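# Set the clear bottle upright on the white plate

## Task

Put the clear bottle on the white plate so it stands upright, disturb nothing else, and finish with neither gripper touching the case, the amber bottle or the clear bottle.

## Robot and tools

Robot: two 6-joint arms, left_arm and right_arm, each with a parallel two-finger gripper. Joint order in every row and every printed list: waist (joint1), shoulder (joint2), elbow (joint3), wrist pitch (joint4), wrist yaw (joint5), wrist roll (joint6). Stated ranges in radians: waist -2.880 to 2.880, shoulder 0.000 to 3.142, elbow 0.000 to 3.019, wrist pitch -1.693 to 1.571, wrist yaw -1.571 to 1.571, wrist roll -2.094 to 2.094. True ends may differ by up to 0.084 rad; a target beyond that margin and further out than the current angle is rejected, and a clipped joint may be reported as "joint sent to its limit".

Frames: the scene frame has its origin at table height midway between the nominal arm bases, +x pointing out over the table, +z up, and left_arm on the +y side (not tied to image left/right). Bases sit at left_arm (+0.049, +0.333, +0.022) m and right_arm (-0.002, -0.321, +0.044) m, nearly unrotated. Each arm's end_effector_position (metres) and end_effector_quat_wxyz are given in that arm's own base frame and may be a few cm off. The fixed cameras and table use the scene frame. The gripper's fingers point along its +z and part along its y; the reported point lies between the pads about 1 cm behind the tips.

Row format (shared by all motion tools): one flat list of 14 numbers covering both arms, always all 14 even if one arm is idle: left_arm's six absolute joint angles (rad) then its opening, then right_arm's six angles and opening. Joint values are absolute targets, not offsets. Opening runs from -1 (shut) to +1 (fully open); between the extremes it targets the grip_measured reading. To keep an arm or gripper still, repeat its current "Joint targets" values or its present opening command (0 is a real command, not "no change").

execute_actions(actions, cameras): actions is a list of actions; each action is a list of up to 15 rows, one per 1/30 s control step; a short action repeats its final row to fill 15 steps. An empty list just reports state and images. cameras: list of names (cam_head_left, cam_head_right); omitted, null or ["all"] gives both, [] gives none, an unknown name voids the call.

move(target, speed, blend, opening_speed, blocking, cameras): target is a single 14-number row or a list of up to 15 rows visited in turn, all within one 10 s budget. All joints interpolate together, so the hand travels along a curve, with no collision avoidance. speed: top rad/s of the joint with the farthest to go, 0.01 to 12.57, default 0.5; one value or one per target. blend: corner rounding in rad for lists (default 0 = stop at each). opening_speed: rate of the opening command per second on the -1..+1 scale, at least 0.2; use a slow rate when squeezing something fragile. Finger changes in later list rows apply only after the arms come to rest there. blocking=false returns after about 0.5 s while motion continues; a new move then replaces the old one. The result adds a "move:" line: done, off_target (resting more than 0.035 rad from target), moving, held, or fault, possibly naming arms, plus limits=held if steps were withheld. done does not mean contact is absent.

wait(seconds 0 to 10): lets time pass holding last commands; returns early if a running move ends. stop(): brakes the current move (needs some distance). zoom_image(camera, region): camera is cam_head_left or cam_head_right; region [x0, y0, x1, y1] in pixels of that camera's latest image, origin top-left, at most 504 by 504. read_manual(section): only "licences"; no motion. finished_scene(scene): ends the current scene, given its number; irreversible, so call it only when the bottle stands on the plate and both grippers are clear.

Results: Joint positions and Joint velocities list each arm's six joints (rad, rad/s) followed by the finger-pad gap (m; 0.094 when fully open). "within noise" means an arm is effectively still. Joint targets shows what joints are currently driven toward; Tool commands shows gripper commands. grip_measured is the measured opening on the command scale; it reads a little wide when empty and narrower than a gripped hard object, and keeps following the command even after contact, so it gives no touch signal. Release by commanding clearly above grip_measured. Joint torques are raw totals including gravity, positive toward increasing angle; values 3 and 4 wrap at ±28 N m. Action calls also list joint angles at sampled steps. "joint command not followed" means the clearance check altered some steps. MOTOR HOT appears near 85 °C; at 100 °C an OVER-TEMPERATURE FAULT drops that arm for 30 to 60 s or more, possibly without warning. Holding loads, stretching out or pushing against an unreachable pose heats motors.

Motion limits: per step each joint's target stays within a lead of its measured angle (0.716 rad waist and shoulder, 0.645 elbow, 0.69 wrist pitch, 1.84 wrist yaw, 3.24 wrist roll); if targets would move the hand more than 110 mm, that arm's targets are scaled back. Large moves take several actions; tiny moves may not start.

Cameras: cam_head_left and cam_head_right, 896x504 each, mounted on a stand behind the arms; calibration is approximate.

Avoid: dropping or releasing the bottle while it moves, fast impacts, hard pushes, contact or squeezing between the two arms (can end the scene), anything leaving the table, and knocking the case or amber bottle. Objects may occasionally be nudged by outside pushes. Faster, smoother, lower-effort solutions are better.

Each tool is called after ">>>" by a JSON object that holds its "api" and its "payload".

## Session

>>> {"api": "execute_actions", "payload": {"actions": []}}

>>> {"api": "zoom_image", "payload": {"camera": "cam_head_left", "region": [240, 100, 640, 320]}}

>>> {"api": "zoom_image", "payload": {"camera": "cam_head_right", "region": [280, 100, 680, 320]}}

Scene clock: 0.00 s.
left_arm: end_effector_position=(+0.1022, -0.6145, +0.2454) grip_measured=+1.000 end_effector_quat_wxyz=(+0.080, +0.971, -0.037, -0.224) | right_arm: end_effector_position=(+0.3110, -0.3731, +0.1551) grip_measured=+1.000 end_effector_quat_wxyz=(+0.529, +0.382, +0.528, -0.544)
Joint positions: left_arm=[-1.276 1.981 2.041 -1.625 0.48 1.94 0.094] | right_arm=[-0.615 1.813 0.506 1.525 0.798 -0.33 0.094]
Joint velocities: within noise
Joint torques (N m): no reading
Motor temperatures (°C): left_arm=[19 26 24 20 19 20 19] | right_arm=[19 25 25 21 21 22 19]
Heat: left arm: hottest shoulder 26 °C; right arm: hottest shoulder 25 °C.
Joint targets: left_arm=[-1.276 1.976 2.067 -1.624 0.480 1.940] | right_arm=[-0.615 1.807 0.517 1.531 0.798 -0.330]
Tool commands: left_gripper/opening=+1.0 right_gripper/opening=+1.0

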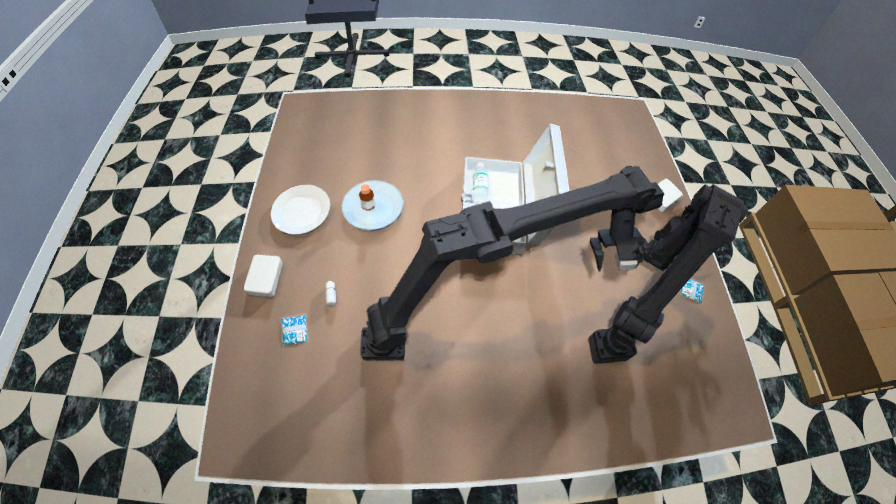

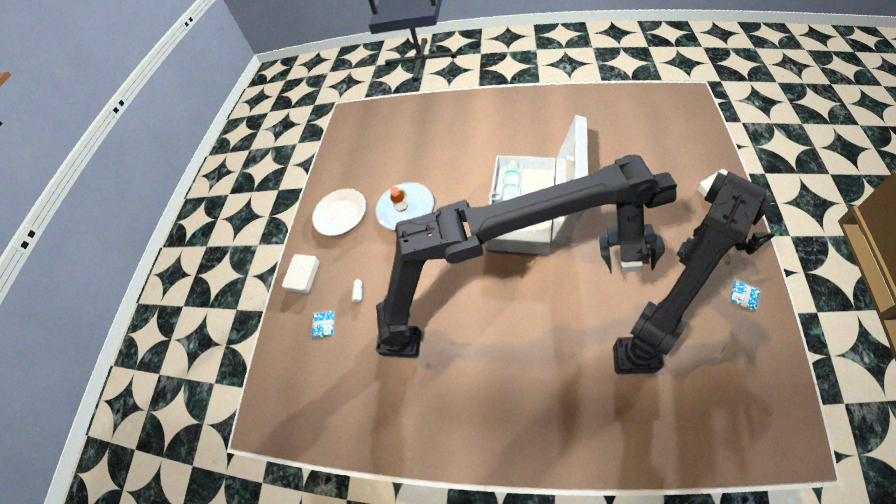

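Scaled by 1.260.

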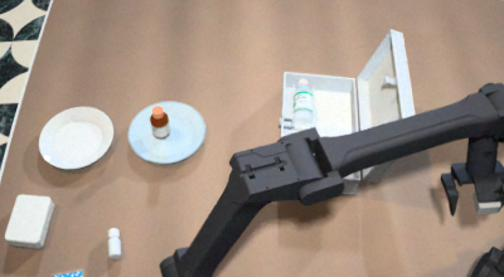

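Scaled by 1.260.

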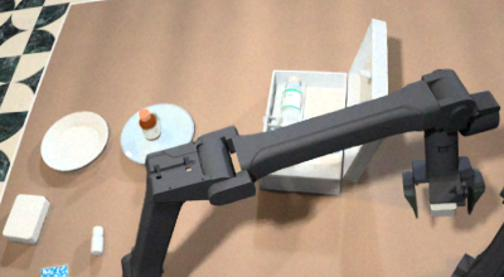

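>>> {"api": "move", "payload": {"target": [[-1.276,1.5,2.0,-1.5,0.48,1.6,0.6,-0.615,1.807,0.517,1.531,0.798,-0.33,1],[0.3,1.5,1.9,-1.4,0.0,0.8,0.6,-0.615,1.807,0.517,1.531,0.798,-0.33,1]], "speed": [0.8,1.2], "blend": [0.1,0]}}

>>> {"api": "zoom_image", "payload": {"camera": "cam_head_left", "region": [440, 140, 540, 240]}}

>>> {"api": "zoom_image", "payload": {"camera": "cam_head_right", "region": [470, 140, 570, 240]}}

>>> {"api": "zoom_image", "payload": {"camera": "cam_head_left", "region": [440, 110, 600, 270]}}

>>> {"api": "zoom_image", "payload": {"camera": "cam_head_right", "region": [290, 170, 390, 270]}}

Scene clock: 32.40 s.
left_arm: end_effector_position=(+0.5183, +0.1653, +0.4597) grip_measured=+0.603 end_effector_quat_wxyz=(+0.240, +0.237, +0.930, +0.150) | right_arm: end_effector_position=(+0.3110, -0.3731, +0.1551) grip_measured=+1.000 end_effector_quat_wxyz=(+0.529, +0.382, +0.528, -0.544)
Joint positions: left_arm=[0.31 1.493 1.911 -1.415 0.001 0.808 0.075] | right_arm=[-0.615 1.813 0.506 1.525 0.798 -0.33 0.094]
Joint velocities: within noise
Joint torques (N m): left_arm=[-2.49 -11.58 8.16 1.54 0.04 0.02] | right_arm=[2.14 -9.82 3.74 2.39 -0.23 -0.05]
Motor temperatures (°C): left_arm=[19 29 28 20 19 20 19] | right_arm=[19 26 25 21 21 22 19]
Heat: left arm: hottest shoulder 29 °C; right arm: hottest shoulder 26 °C.
Joint targets: left_arm=[0.300 1.500 1.900 -1.400 0.000 0.800] | right_arm=[-0.615 1.807 0.517 1.531 0.798 -0.330]
move: done

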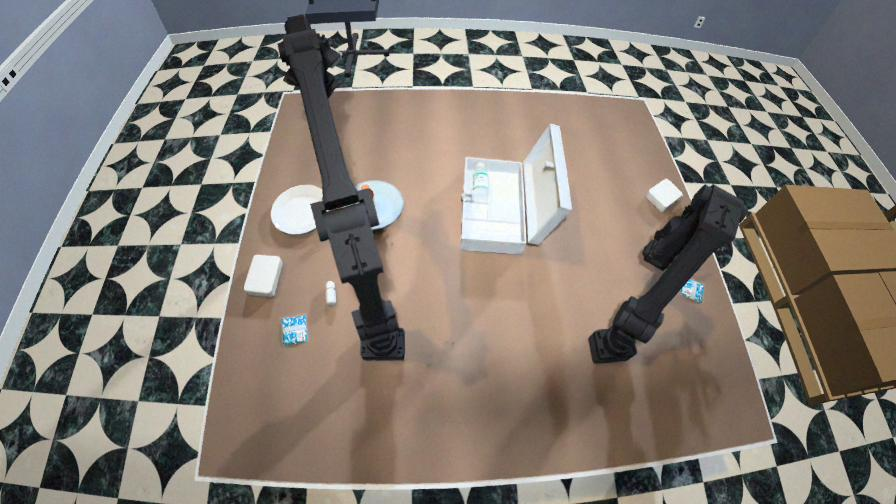

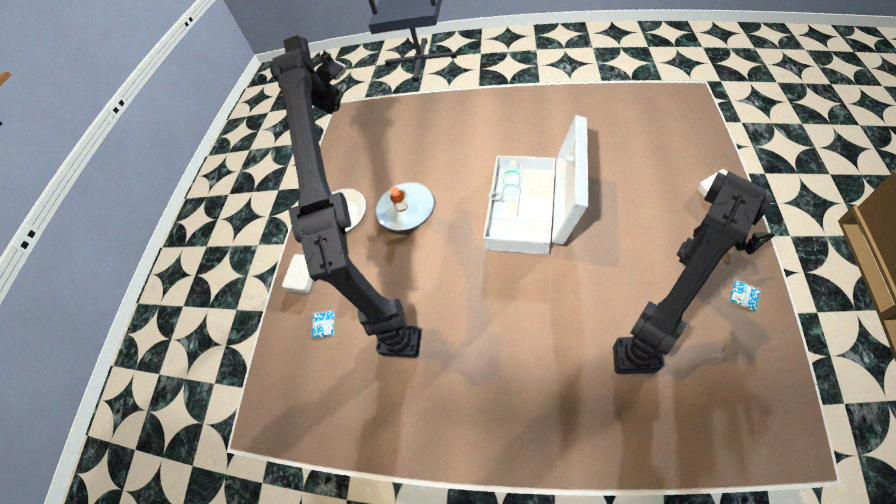

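Scaled by 5.040.

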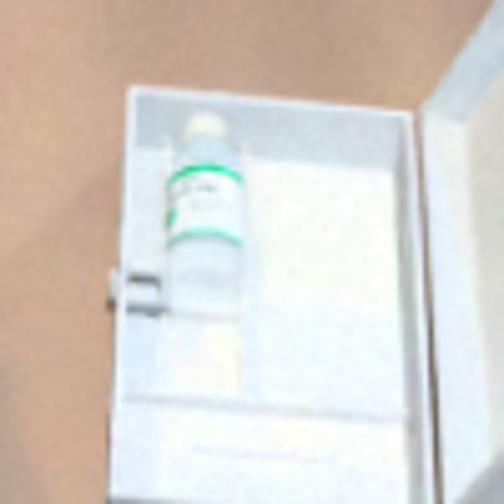

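Scaled by 5.040.

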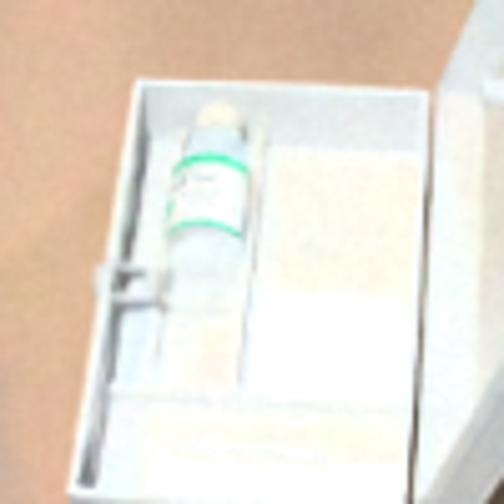

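Scaled by 3.150.

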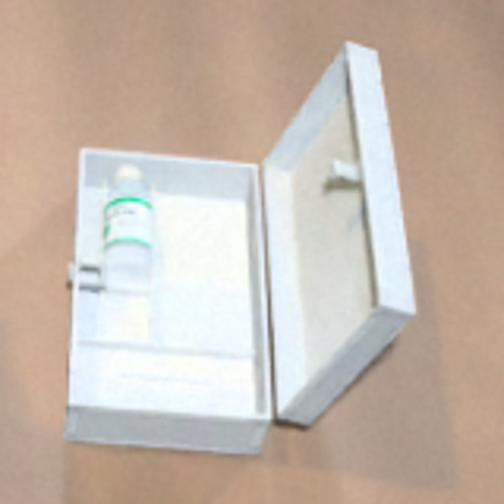

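Scaled by 5.040.

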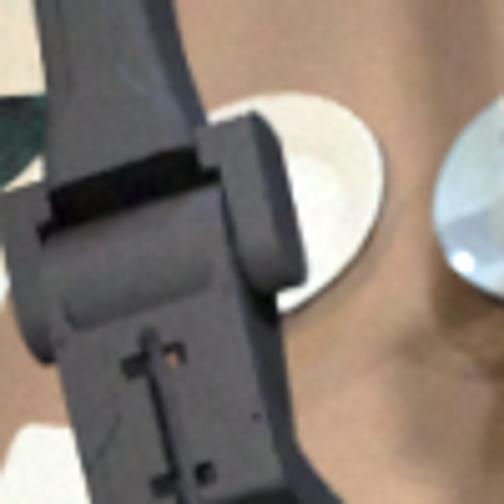

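>>> {"api": "move", "payload": {"target": [[-0.508,1.9,1.95,-1.45,0.0,-0.407,0.6,-0.615,1.807,0.517,1.531,0.798,-0.33,1],[-0.508,2.062,1.993,-1.502,0.0,-0.407,0.6,-0.615,1.807,0.517,1.531,0.798,-0.33,1],[-0.508,2.101,1.845,-1.315,0.0,-0.407,0.6,-0.615,1.807,0.517,1.531,0.798,-0.33,1]], "speed": [1.0,0.6,0.2], "blend": [0.1,0.03,0]}}

>>> {"api": "zoom_image", "payload": {"camera": "cam_head_left", "region": [430, 120, 550, 240]}}

>>> {"api": "zoom_image", "payload": {"camera": "cam_head_right", "region": [460, 120, 580, 240]}}

Scene clock: 120.70 s.
left_arm: end_effector_position=(+0.5584, -0.3195, +0.0947) grip_measured=+0.603 end_effector_quat_wxyz=(+0.009, +0.060, +0.998, -0.005) | right_arm: end_effector_position=(+0.3110, -0.3731, +0.1551) grip_measured=+1.000 end_effector_quat_wxyz=(+0.529, +0.382, +0.528, -0.544)
Joint positions: left_arm=[-0.519 2.08 1.855 -1.325 0.001 -0.399 0.075] | right_arm=[-0.615 1.813 0.506 1.525 0.798 -0.33 0.094]
Joint velocities: within noise
Joint torques (N m): left_arm=[-0.21 -19.08 7.9 0.76 -0.09 0.06] | right_arm=[1.67 -10.23 3.71 2.32 -0.21 -0.02]
Motor temperatures (°C): left_arm=[19 29 28 20 18 20 19] | right_arm=[19 27 25 21 21 22 19]
Heat: left arm: hottest shoulder 29 °C; right arm: hottest shoulder 27 °C.
Joint targets: left_arm=[-0.508 2.101 1.845 -1.315 0.000 -0.407] | right_arm=[-0.615 1.807 0.517 1.531 0.798 -0.330]
move: done; blend cut to 0.081 rad at target 1

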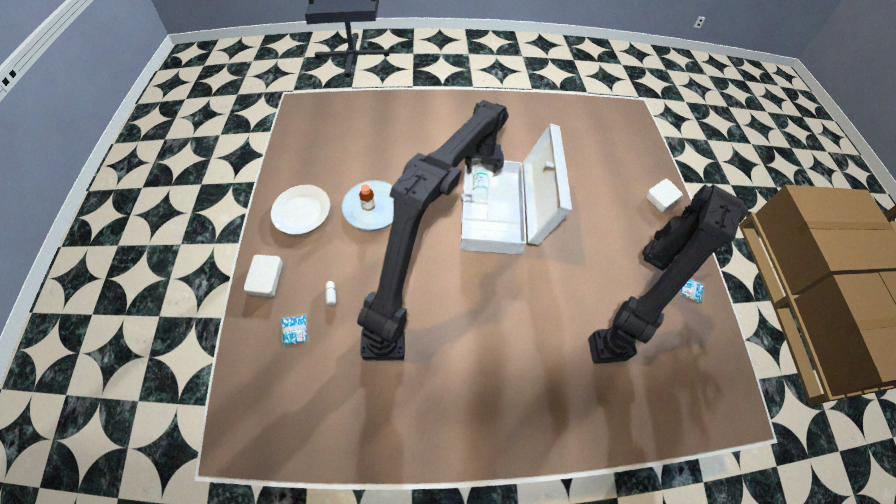

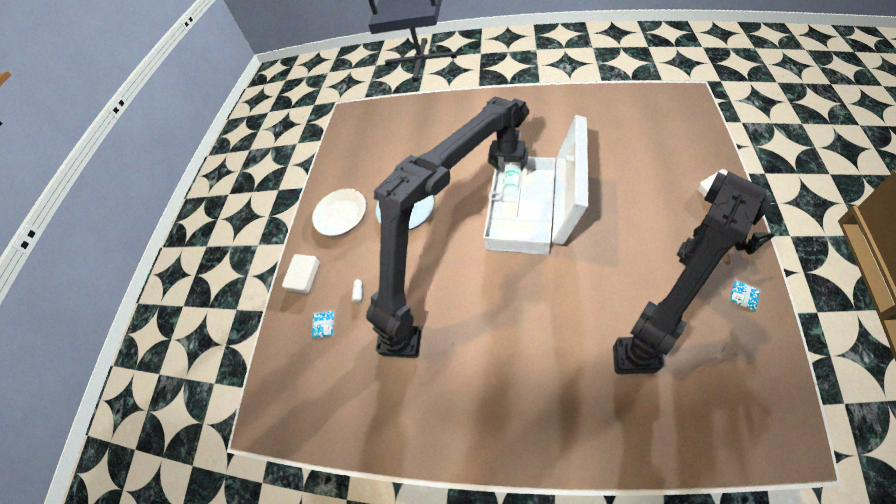

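Scaled by 4.200.

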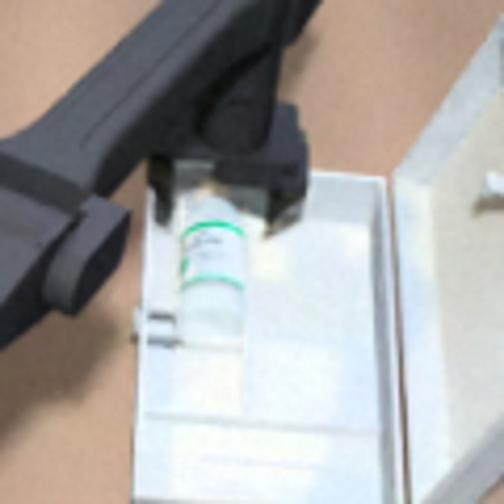

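Scaled by 4.200.

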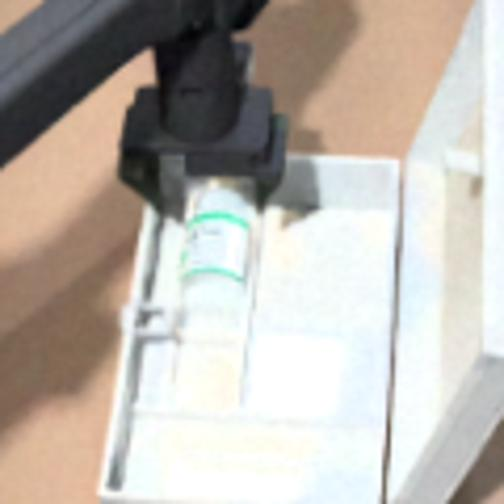

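>>> {"api": "move", "payload": {"target": [-0.508,2.194,1.798,-1.193,0.0,-0.412,0.6,-0.615,1.807,0.517,1.531,0.798,-0.33,1], "speed": 0.12}}

>>> {"api": "zoom_image", "payload": {"camera": "cam_head_left", "region": [430, 120, 550, 240]}}

>>> {"api": "zoom_image", "payload": {"camera": "cam_head_right", "region": [460, 120, 580, 240]}}

Scene clock: 147.27 s.
left_arm: end_effector_position=(+0.5635, -0.3224, +0.0178) grip_measured=+0.603 end_effector_quat_wxyz=(+0.000, +0.057, +0.998, -0.001) | right_arm: end_effector_position=(+0.3110, -0.3731, +0.1551) grip_measured=+1.000 end_effector_quat_wxyz=(+0.529, +0.382, +0.528, -0.544)
Joint positions: left_arm=[-0.519 2.175 1.807 -1.202 0.001 -0.404 0.075] | right_arm=[-0.615 1.813 0.506 1.525 0.798 -0.33 0.094]
Joint velocities: within noise
Joint torques (N m): left_arm=[-0.73 -19.84 7.66 0.81 -0.08 0.03] | right_arm=[0.73 -9.35 3.7 2.47 -0.25 -0.03]
Motor temperatures (°C): left_arm=[19 28 28 20 18 20 19] | right_arm=[19 27 25 21 21 22 19]
Heat: left arm: hottest shoulder 28 °C; right arm: hottest shoulder 27 °C.
Joint targets: left_arm=[-0.508 2.194 1.798 -1.193 0.000 -0.412] | right_arm=[-0.615 1.807 0.517 1.531 0.798 -0.330]
move: done

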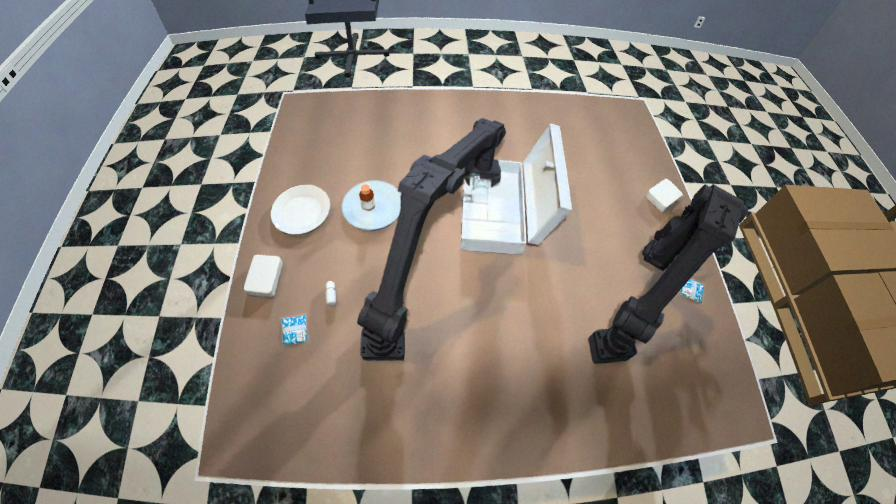

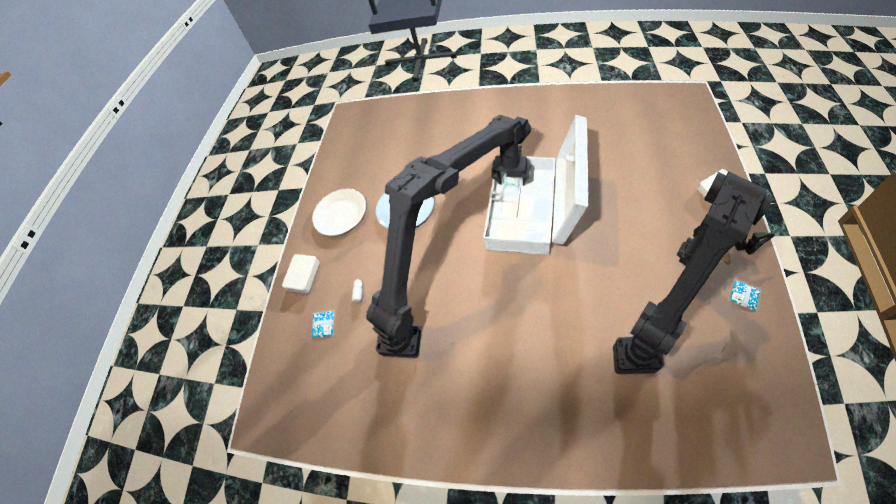

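Scaled by 4.200.

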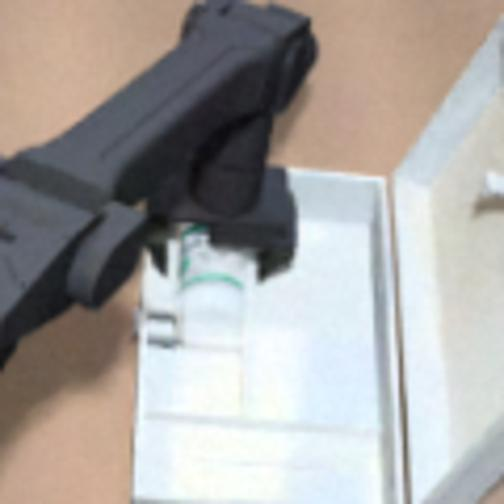

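Scaled by 4.200.

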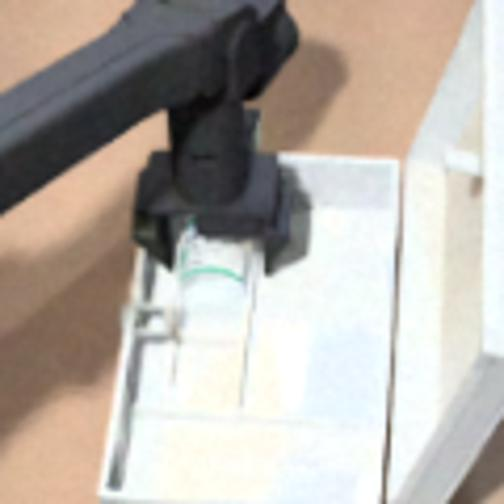

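>>> {"api": "move", "payload": {"target": [-0.519,2.194,1.798,-1.193,0.0,-0.412,-0.5,-0.615,1.807,0.517,1.531,0.798,-0.33,1], "opening_speed": 0.6, "cameras": []}}

Scene clock: 159.00 s.
left_arm: end_effector_position=(+0.5635, -0.3224, +0.0178) grip_measured=+0.217 end_effector_quat_wxyz=(+0.000, +0.057, +0.998, -0.001) | right_arm: end_effector_position=(+0.3110, -0.3731, +0.1551) grip_measured=+1.000 end_effector_quat_wxyz=(+0.529, +0.382, +0.528, -0.544)
Joint positions: left_arm=[-0.519 2.175 1.807 -1.202 0.001 -0.405 0.057] | right_arm=[-0.615 1.813 0.506 1.525 0.798 -0.33 0.094]
Joint velocities: within noise
Joint torques (N m): left_arm=[-1.26 -19.84 7.6 0.64 -0.07 0.06] | right_arm=[0.62 -8.18 3.55 2.15 -0.3 -0.07]
Motor temperatures (°C): left_arm=[19 29 28 20 18 20 19] | right_arm=[19 27 25 21 21 22 19]
Heat: left arm: hottest shoulder 29 °C; right arm: hottest shoulder 27 °C.
Joint targets: left_arm=[-0.519 2.194 1.798 -1.193 0.000 -0.412] | right_arm=[-0.615 1.807 0.517 1.531 0.798 -0.330]
move: done
No camera images: "cameras" was empty.

>>> {"api": "move", "payload": {"target": [[-0.519,2.10,1.92,-1.315,0.0,-0.412,-0.5,-0.615,1.807,0.517,1.531,0.798,-0.33,1],[-0.519,2.05,2.07,-1.50,0.0,-0.412,-0.5,-0.615,1.807,0.517,1.531,0.798,-0.33,1],[-0.45,1.8,2.0,-1.4,0.0,-0.4,-0.5,-0.615,1.807,0.517,1.531,0.798,-0.33,1],[0.0,1.45,1.45,-0.2,0.0,-0.2,-0.5,-0.615,1.807,0.517,1.531,0.798,-0.33,1]], "speed": [0.2,0.3,0.5,0.8], "blend": [0.04,0.04,0.08,0]}}

>>> {"api": "move", "payload": {"target": [0.526,1.65,0.615,1.06,0.0,0.0,-0.5,-0.615,1.807,0.517,1.531,0.798,-0.33,1], "speed": 0.6}}

>>> {"api": "zoom_image", "payload": {"camera": "cam_head_left", "region": [250, 130, 370, 250]}}

>>> {"api": "zoom_image", "payload": {"camera": "cam_head_right", "region": [290, 130, 410, 250]}}

Scene clock: 203.30 s.
left_arm: end_effector_position=(+0.6820, -0.0041, +0.4217) grip_measured=+0.161 end_effector_quat_wxyz=(+0.594, -0.081, +0.798, -0.063) | right_arm: end_effector_position=(+0.3110, -0.3731, +0.1551) grip_measured=+1.000 end_effector_quat_wxyz=(+0.529, +0.382, +0.528, -0.544)
Joint positions: left_arm=[-0.006 1.5 1.446 -0.236 -0.001 -0.208 0.055] | right_arm=[-0.615 1.813 0.506 1.525 0.798 -0.33 0.094]
Joint velocities: within noise
Joint torques (N m): left_arm=[-1.08 -17.44 10.65 2.85 0.05 0.18] | right_arm=[1.49 -9.82 3.78 2.21 -0.23 -0.02]
Motor temperatures (°C): left_arm=[19 31 28 20 18 20 21] | right_arm=[19 27 25 21 21 22 19]
Heat: left arm: hottest shoulder 31 °C; right arm: hottest shoulder 27 °C.
Joint targets: left_arm=[0.000 1.450 1.450 -0.200 0.000 -0.200] | right_arm=[-0.615 1.807 0.517 1.531 0.798 -0.330]
move: off_target (left_arm); left_arm: the shoulder is farthest, 0.050 rad from its target

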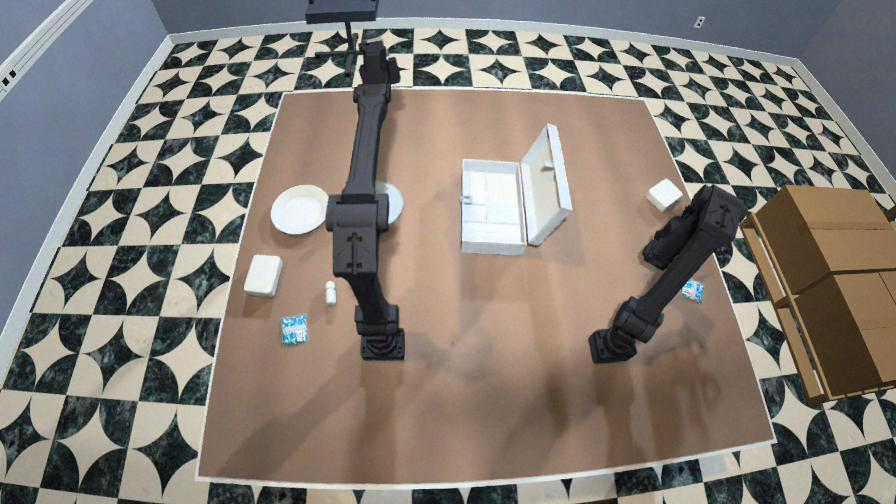

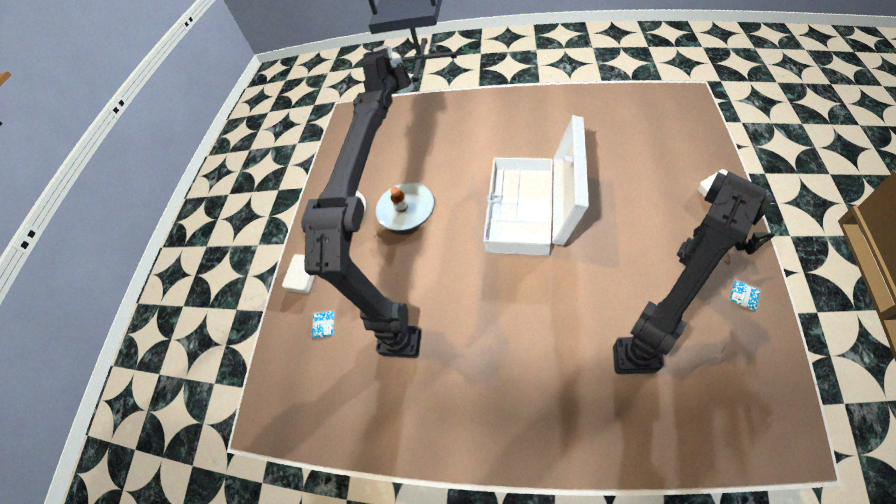

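Scene clock: 206.07 s.
left_arm: end_effector_position=(+0.4891, +0.2769, +0.1676) grip_measured=+0.161 end_effector_quat_wxyz=(+0.678, -0.185, +0.689, +0.176) | right_arm: end_effector_position=(+0.3110, -0.3731, +0.1551) grip_measured=+1.000 end_effector_quat_wxyz=(+0.529, +0.382, +0.528, -0.544)
Joint positions: left_arm=[0.516 1.655 0.612 1.024 -0.001 -0.008 0.055] | right_arm=[-0.615 1.813 0.506 1.525 0.798 -0.33 0.094]
Joint velocities: within noise
Joint torques (N m): left_arm=[-0.56 -11.4 6.27 2.91 0.03 0.15] | right_arm=[0.56 -9.29 3.71 2.26 -0.23 -0.02]
Motor temperatures (°C): left_arm=[19 31 28 20 18 20 21] | right_arm=[19 27 25 21 21 22 19]
Heat: left arm: hottest shoulder 31 °C; right arm: hottest shoulder 27 °C.
Joint targets: left_arm=[0.526 1.650 0.615 1.060 0.000 0.000] | right_arm=[-0.615 1.807 0.517 1.531 0.798 -0.330]
move: off_target (left_arm); left_arm: the wrist pitch is farthest, 0.036 rad from its target

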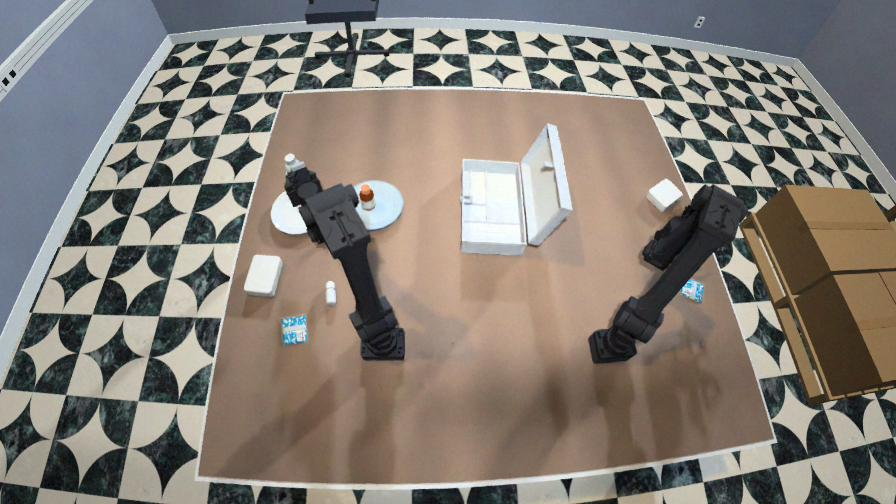

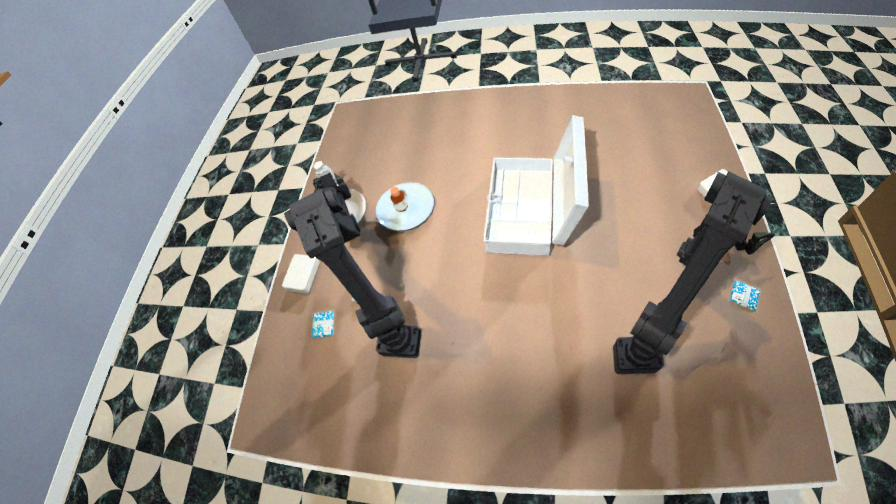

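Scaled by 4.200.

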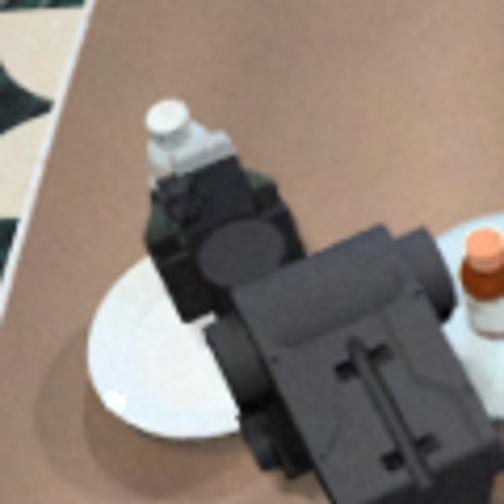

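Scaled by 4.200.

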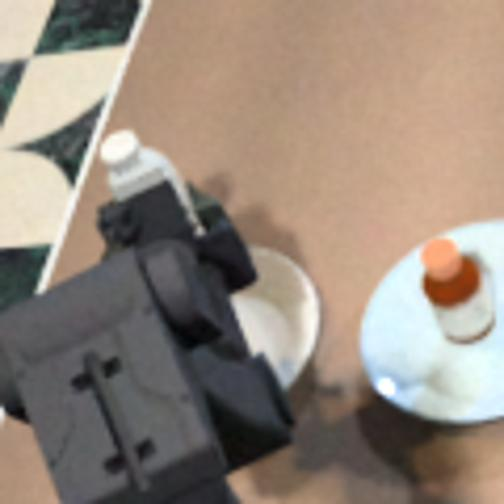

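>>> {"api": "move", "payload": {"target": [0.545,1.93,0.610,1.347,0.0,0.005,-0.5,-0.615,1.807,0.517,1.531,0.798,-0.33,1], "speed": 0.2}}

>>> {"api": "zoom_image", "payload": {"camera": "cam_head_left", "region": [250, 130, 370, 250]}}

>>> {"api": "zoom_image", "payload": {"camera": "cam_head_right", "region": [290, 130, 410, 250]}}

Scene clock: 227.57 s.
left_arm: end_effector_position=(+0.4858, +0.2831, +0.0877) grip_measured=+0.161 end_effector_quat_wxyz=(+0.679, -0.187, +0.686, +0.183) | right_arm: end_effector_position=(+0.3110, -0.3731, +0.1551) grip_measured=+1.000 end_effector_quat_wxyz=(+0.529, +0.382, +0.528, -0.544)
Joint positions: left_arm=[0.528 1.933 0.612 1.311 -0.001 -0.002 0.055] | right_arm=[-0.615 1.813 0.506 1.525 0.798 -0.33 0.094]
Joint velocities: within noise
Joint torques (N m): left_arm=[-0.32 -12.51 3.78 2.95 0.04 0.19] | right_arm=[1.44 -7.77 3.79 2.33 -0.28 -0.11]
Motor temperatures (°C): left_arm=[19 30 27 21 18 20 21] | right_arm=[19 27 25 21 21 22 19]
Heat: left arm: hottest shoulder 30 °C; right arm: hottest shoulder 27 °C.
Joint targets: left_arm=[0.545 1.930 0.610 1.347 0.000 0.005] | right_arm=[-0.615 1.807 0.517 1.531 0.798 -0.330]
move: off_target (left_arm); left_arm: the wrist pitch is farthest, 0.036 rad from its target

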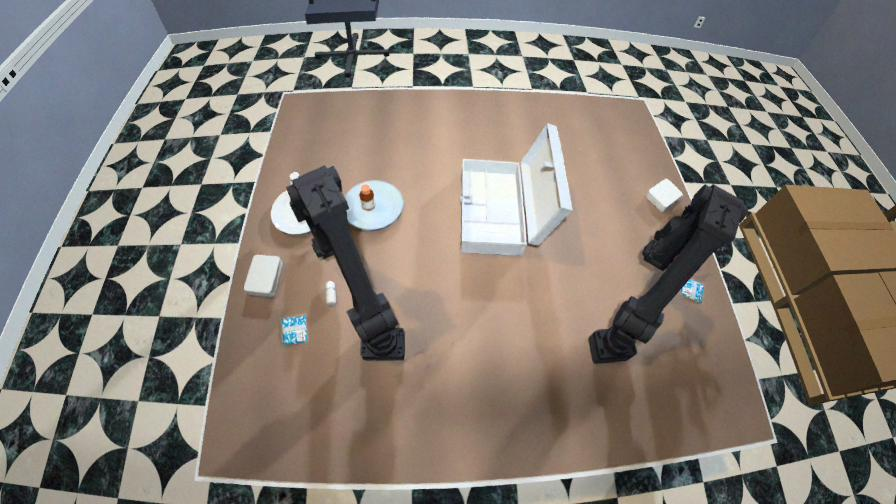

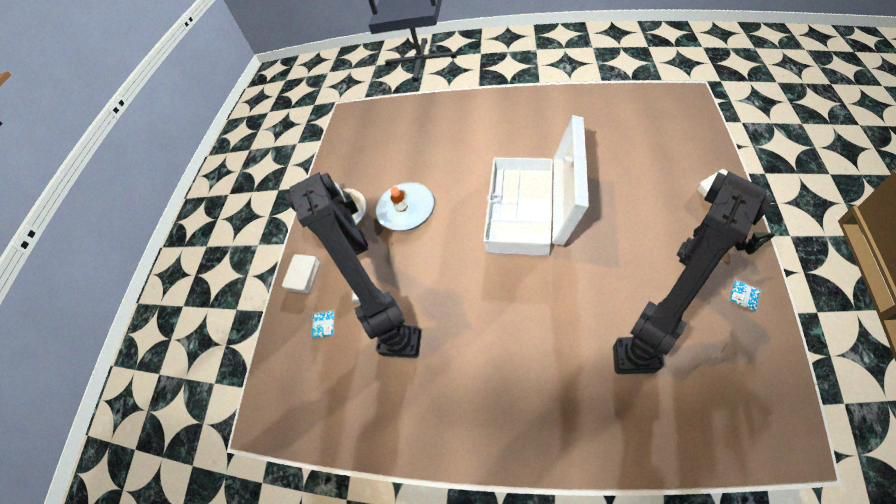

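Scaled by 4.200.

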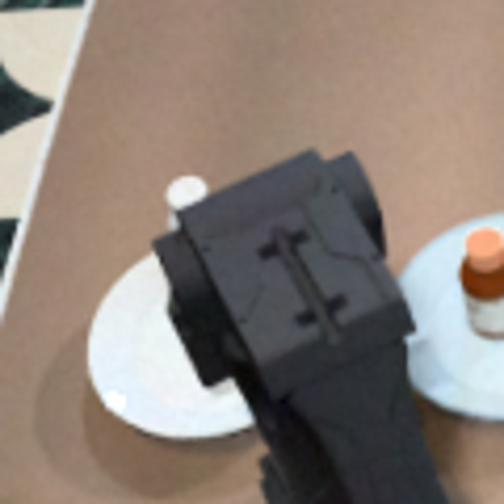

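Scaled by 4.200.

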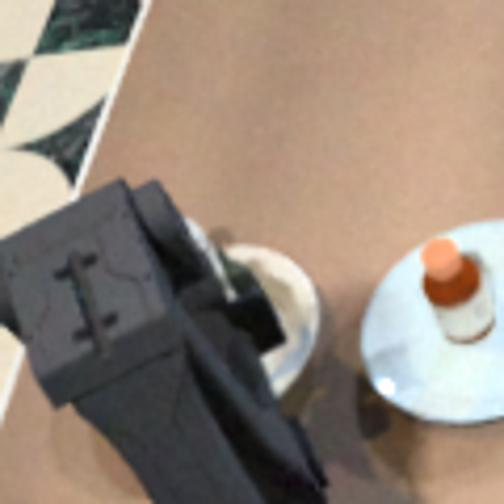

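>>> {"api": "move", "payload": {"target": [0.548,1.982,0.613,1.402,0.0,0.005,-0.5,-0.615,1.807,0.517,1.531,0.798,-0.33,1], "speed": 0.1, "cameras": []}}

>>> {"api": "move", "payload": {"target": [0.548,1.999,0.616,1.416,0.0,0.005,-0.5,-0.615,1.807,0.517,1.531,0.798,-0.33,1], "speed": 0.06, "cameras": []}}

>>> {"api": "move", "payload": {"target": [0.548,2.012,0.618,1.427,0.0,0.005,-0.5,-0.615,1.807,0.517,1.531,0.798,-0.33,1], "speed": 0.06}}

>>> {"api": "zoom_image", "payload": {"camera": "cam_head_left", "region": [250, 130, 370, 250]}}

>>> {"api": "zoom_image", "payload": {"camera": "cam_head_right", "region": [310, 160, 390, 240]}}

Scene clock: 246.13 s.
left_arm: end_effector_position=(+0.4830, +0.2833, +0.0748) grip_measured=+0.161 end_effector_quat_wxyz=(+0.681, -0.187, +0.683, +0.185) | right_arm: end_effector_position=(+0.3110, -0.3731, +0.1551) grip_measured=+1.000 end_effector_quat_wxyz=(+0.529, +0.382, +0.528, -0.544)
Joint positions: left_arm=[0.531 1.982 0.612 1.366 -0.001 -0.002 0.055] | right_arm=[-0.615 1.813 0.506 1.525 0.798 -0.33 0.094]
Joint velocities: within noise
Joint torques (N m): left_arm=[0.15 -12.75 3.58 2.92 0.1 0.17] | right_arm=[1.14 -9.05 3.71 2.02 -0.23 -0.05]
Motor temperatures (°C): left_arm=[19 30 26 21 18 20 21] | right_arm=[19 27 25 21 21 22 19]
Heat: left arm: hottest shoulder 30 °C; right arm: hottest shoulder 27 °C.
Joint targets: left_arm=[0.548 1.982 0.613 1.402 0.000 0.005] | right_arm=[-0.615 1.807 0.517 1.531 0.798 -0.330]
move: off_target (left_arm); left_arm: the wrist pitch is farthest, 0.036 rad from its target
No camera images: "cameras" was empty.

Scene clock: 246.97 s.
left_arm: end_effector_position=(+0.4821, +0.2830, +0.0694) grip_measured=+0.161 end_effector_quat_wxyz=(+0.680, -0.188, +0.684, +0.185) | right_arm: end_effector_position=(+0.3110, -0.3731, +0.1551) grip_measured=+1.000 end_effector_quat_wxyz=(+0.529, +0.382, +0.528, -0.544)
Joint positions: left_arm=[0.531 1.999 0.612 1.379 -0.001 -0.002 0.055] | right_arm=[-0.615 1.813 0.506 1.525 0.798 -0.33 0.094]
Joint velocities: within noise
Joint torques (N m): left_arm=[-0.21 -12.75 3.74 2.84 0.06 0.17] | right_arm=[1.14 -9.29 3.79 2.07 -0.2 -0.01]
Motor temperatures (°C): left_arm=[19 30 26 21 18 20 21] | right_arm=[19 27 25 21 21 22 19]
Heat: left arm: hottest shoulder 30 °C; right arm: hottest shoulder 27 °C.
Joint targets: left_arm=[0.548 1.999 0.616 1.416 0.000 0.005] | right_arm=[-0.615 1.807 0.517 1.531 0.798 -0.330]
move: off_target (left_arm); left_arm: the wrist pitch is farthest, 0.037 rad from its target
No camera images: "cameras" was empty.

Scene clock: 247.77 s.
left_arm: end_effector_position=(+0.4814, +0.2826, +0.0654) grip_measured=+0.161 end_effector_quat_wxyz=(+0.679, -0.188, +0.685, +0.184) | right_arm: end_effector_position=(+0.3110, -0.3731, +0.1551) grip_measured=+1.000 end_effector_quat_wxyz=(+0.529, +0.382, +0.528, -0.544)
Joint positions: left_arm=[0.531 2.011 0.612 1.39 -0.001 -0.002 0.055] | right_arm=[-0.615 1.813 0.506 1.525 0.798 -0.33 0.094]
Joint velocities: within noise
Joint torques (N m): left_arm=[-0.03 -12.69 3.84 2.85 0.05 0.17] | right_arm=[1.61 -10.58 3.6 2.26 -0.31 -0.03]
Motor temperatures (°C): left_arm=[19 30 26 21 18 20 21] | right_arm=[19 27 25 21 21 22 19]
Heat: left arm: hottest shoulder 30 °C; right arm: hottest shoulder 27 °C.
Joint targets: left_arm=[0.548 2.012 0.618 1.427 0.000 0.005] | right_arm=[-0.615 1.807 0.517 1.531 0.798 -0.330]
move: off_target (left_arm); left_arm: the wrist pitch is farthest, 0.037 rad from its target

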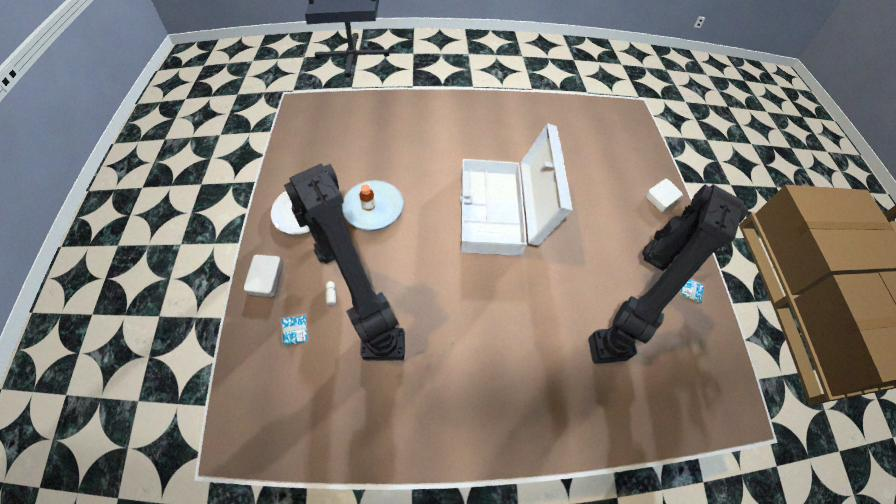

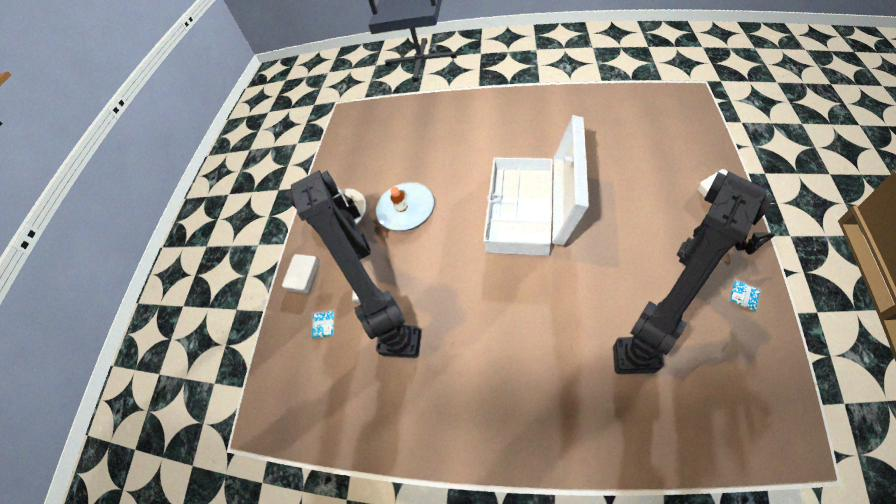

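Scaled by 4.200.

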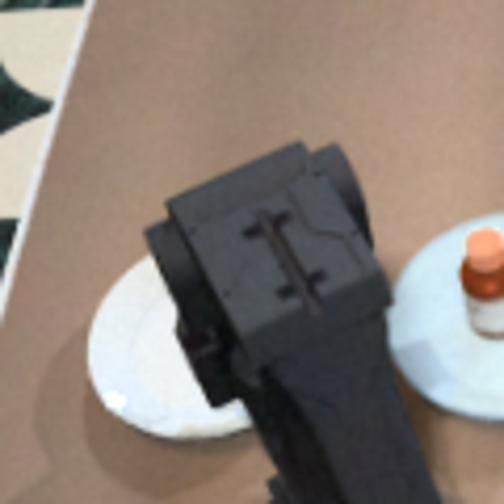

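Scaled by 6.300.

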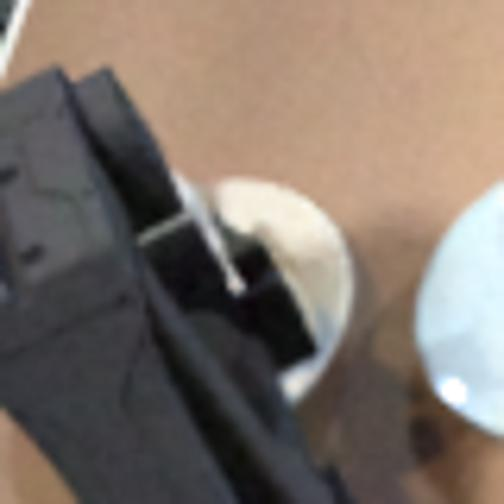

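>>> {"api": "move", "payload": {"target": [0.548,2.024,0.620,1.438,0.0,0.005,-0.5,-0.615,1.807,0.517,1.531,0.798,-0.33,1], "speed": 0.05, "cameras": []}}

>>> {"api": "move", "payload": {"target": [0.548,2.036,0.622,1.449,0.0,0.005,-0.5,-0.615,1.807,0.517,1.531,0.798,-0.33,1], "speed": 0.05, "cameras": []}}

Scene clock: 257.73 s.
left_arm: end_effector_position=(+0.4808, +0.2822, +0.0618) grip_measured=+0.161 end_effector_quat_wxyz=(+0.679, -0.188, +0.685, +0.184) | right_arm: end_effector_position=(+0.3110, -0.3731, +0.1551) grip_measured=+1.000 end_effector_quat_wxyz=(+0.529, +0.382, +0.528, -0.544)
Joint positions: left_arm=[0.531 2.023 0.612 1.401 -0.001 -0.002 0.055] | right_arm=[-0.615 1.813 0.506 1.525 0.798 -0.33 0.094]
Joint velocities: within noise
Joint torques (N m): left_arm=[0.15 -12.51 3.9 2.81 0.06 0.16] | right_arm=[0.85 -9.47 3.81 2.19 -0.19 -0.03]
Motor temperatures (°C): left_arm=[19 30 26 21 18 20 21] | right_arm=[19 27 25 21 21 22 19]
Heat: left arm: hottest shoulder 30 °C; right arm: hottest shoulder 27 °C.
Joint targets: left_arm=[0.548 2.024 0.620 1.438 0.000 0.005] | right_arm=[-0.615 1.807 0.517 1.531 0.798 -0.330]
move: off_target (left_arm); left_arm: the wrist pitch is farthest, 0.037 rad from its target
No camera images: "cameras" was empty.

Scene clock: 258.53 s.
left_arm: end_effector_position=(+0.4801, +0.2818, +0.0582) grip_measured=+0.161 end_effector_quat_wxyz=(+0.679, -0.188, +0.685, +0.184) | right_arm: end_effector_position=(+0.3110, -0.3731, +0.1551) grip_measured=+1.000 end_effector_quat_wxyz=(+0.529, +0.382, +0.528, -0.544)
Joint positions: left_arm=[0.531 2.035 0.612 1.413 -0.001 -0.002 0.055] | right_arm=[-0.615 1.813 0.506 1.525 0.798 -0.33 0.094]
Joint velocities: within noise
Joint torques (N m): left_arm=[0.26 -12.57 4.12 2.86 0.07 0.17] | right_arm=[1.14 -9.47 3.67 2.28 -0.28 -0.08]
Motor temperatures (°C): left_arm=[19 30 26 21 18 20 21] | right_arm=[19 27 25 21 21 22 19]
Heat: left arm: hottest shoulder 30 °C; right arm: hottest shoulder 27 °C.
Joint targets: left_arm=[0.548 2.036 0.622 1.449 0.000 0.005] | right_arm=[-0.615 1.807 0.517 1.531 0.798 -0.330]
move: off_target (left_arm); left_arm: the wrist pitch is farthest, 0.036 rad from its target
No camera images: "cameras" was empty.

>>> {"api": "move", "payload": {"target": [0.548,2.044,0.624,1.456,0.0,0.005,-0.5,-0.615,1.807,0.517,1.531,0.798,-0.33,1], "speed": 0.04, "cameras": []}}

>>> {"api": "move", "payload": {"target": [0.548,2.052,0.626,1.463,0.0,0.005,-0.5,-0.615,1.807,0.517,1.531,0.798,-0.33,1], "speed": 0.04, "cameras": []}}

>>> {"api": "move", "payload": {"target": [0.548,2.060,0.628,1.470,0.0,0.005,-0.5,-0.615,1.807,0.517,1.531,0.798,-0.33,1], "speed": 0.04, "cameras": ["cam_head_right"]}}

>>> {"api": "zoom_image", "payload": {"camera": "cam_head_right", "region": [310, 160, 390, 240]}}

Scene clock: 273.77 s.
left_arm: end_effector_position=(+0.4796, +0.2815, +0.0556) grip_measured=+0.161 end_effector_quat_wxyz=(+0.679, -0.188, +0.686, +0.184) | right_arm: end_effector_position=(+0.3110, -0.3731, +0.1551) grip_measured=+1.000 end_effector_quat_wxyz=(+0.529, +0.382, +0.528, -0.544)
Joint positions: left_arm=[0.531 2.043 0.612 1.419 -0.001 -0.002 0.055] | right_arm=[-0.615 1.813 0.506 1.525 0.798 -0.33 0.094]
Joint velocities: within noise
Joint torques (N m): left_arm=[-0.15 -12.57 4.18 2.89 0.05 0.18] | right_arm=[1.2 -9 3.75 2.32 -0.26 0.01]
Motor temperatures (°C): left_arm=[19 29 26 21 18 20 21] | right_arm=[19 27 25 21 21 22 19]
Heat: left arm: hottest shoulder 29 °C; right arm: hottest shoulder 27 °C.
Joint targets: left_arm=[0.548 2.044 0.624 1.456 0.000 0.005] | right_arm=[-0.615 1.807 0.517 1.531 0.798 -0.330]
move: off_target (left_arm); left_arm: the wrist pitch is farthest, 0.037 rad from its target
No camera images: "cameras" was empty.

Scene clock: 274.53 s.
left_arm: end_effector_position=(+0.4791, +0.2812, +0.0533) grip_measured=+0.161 end_effector_quat_wxyz=(+0.678, -0.188, +0.686, +0.184) | right_arm: end_effector_position=(+0.3110, -0.3731, +0.1551) grip_measured=+1.000 end_effector_quat_wxyz=(+0.529, +0.382, +0.528, -0.544)
Joint positions: left_arm=[0.531 2.051 0.612 1.426 -0.001 -0.002 0.055] | right_arm=[-0.615 1.813 0.506 1.525 0.798 -0.33 0.094]
Joint velocities: within noise
Joint torques (N m): left_arm=[-0.5 -12.92 4.08 2.88 0.06 0.17] | right_arm=[0.73 -8.94 3.67 2.22 -0.28 -0.06]
Motor temperatures (°C): left_arm=[19 29 26 21 18 20 21] | right_arm=[19 27 25 21 21 22 19]
Heat: left arm: hottest shoulder 29 °C; right arm: hottest shoulder 27 °C.
Joint targets: left_arm=[0.548 2.052 0.626 1.463 0.000 0.005] | right_arm=[-0.615 1.807 0.517 1.531 0.798 -0.330]
move: off_target (left_arm); left_arm: the wrist pitch is farthest, 0.037 rad from its target
No camera images: "cameras" was empty.

Scene clock: 275.30 s.
left_arm: end_effector_position=(+0.4788, +0.2810, +0.0531) grip_measured=+0.161 end_effector_quat_wxyz=(+0.680, -0.188, +0.684, +0.185) | right_arm: end_effector_position=(+0.3110, -0.3731, +0.1551) grip_measured=+1.000 end_effector_quat_wxyz=(+0.529, +0.382, +0.528, -0.544)
Joint positions: left_arm=[0.531 2.056 0.612 1.436 -0.001 -0.002 0.055] | right_arm=[-0.615 1.813 0.506 1.525 0.798 -0.33 0.094]
Joint velocities: within noise
Joint torques (N m): left_arm=[0.21 -12.63 4.34 2.93 0.06 0.18] | right_arm=[1.55 -9.17 3.74 2.35 -0.2 -0.02]
Motor temperatures (°C): left_arm=[19 29 26 21 18 20 21] | right_arm=[19 27 25 21 21 22 19]
Heat: left arm: hottest shoulder 29 °C; right arm: hottest shoulder 27 °C.
Joint targets: left_arm=[0.548 2.060 0.628 1.470 0.000 0.005] | right_arm=[-0.615 1.807 0.517 1.531 0.798 -0.330]
move: done
Images, in order (width x height): cam_head_right 896x504.

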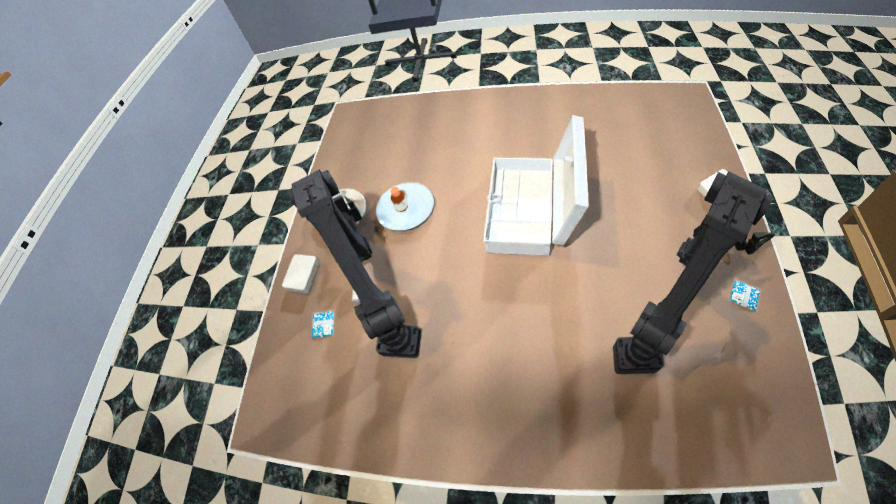

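Scaled by 6.300.

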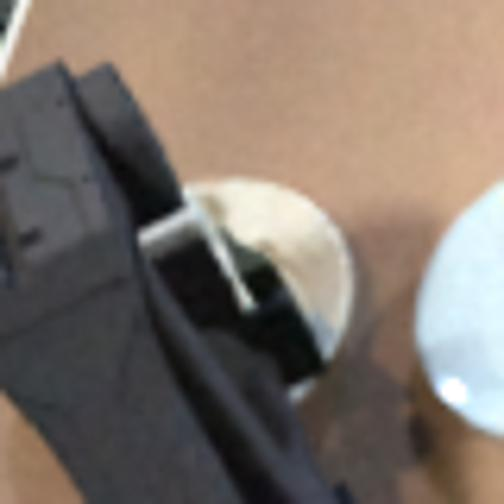

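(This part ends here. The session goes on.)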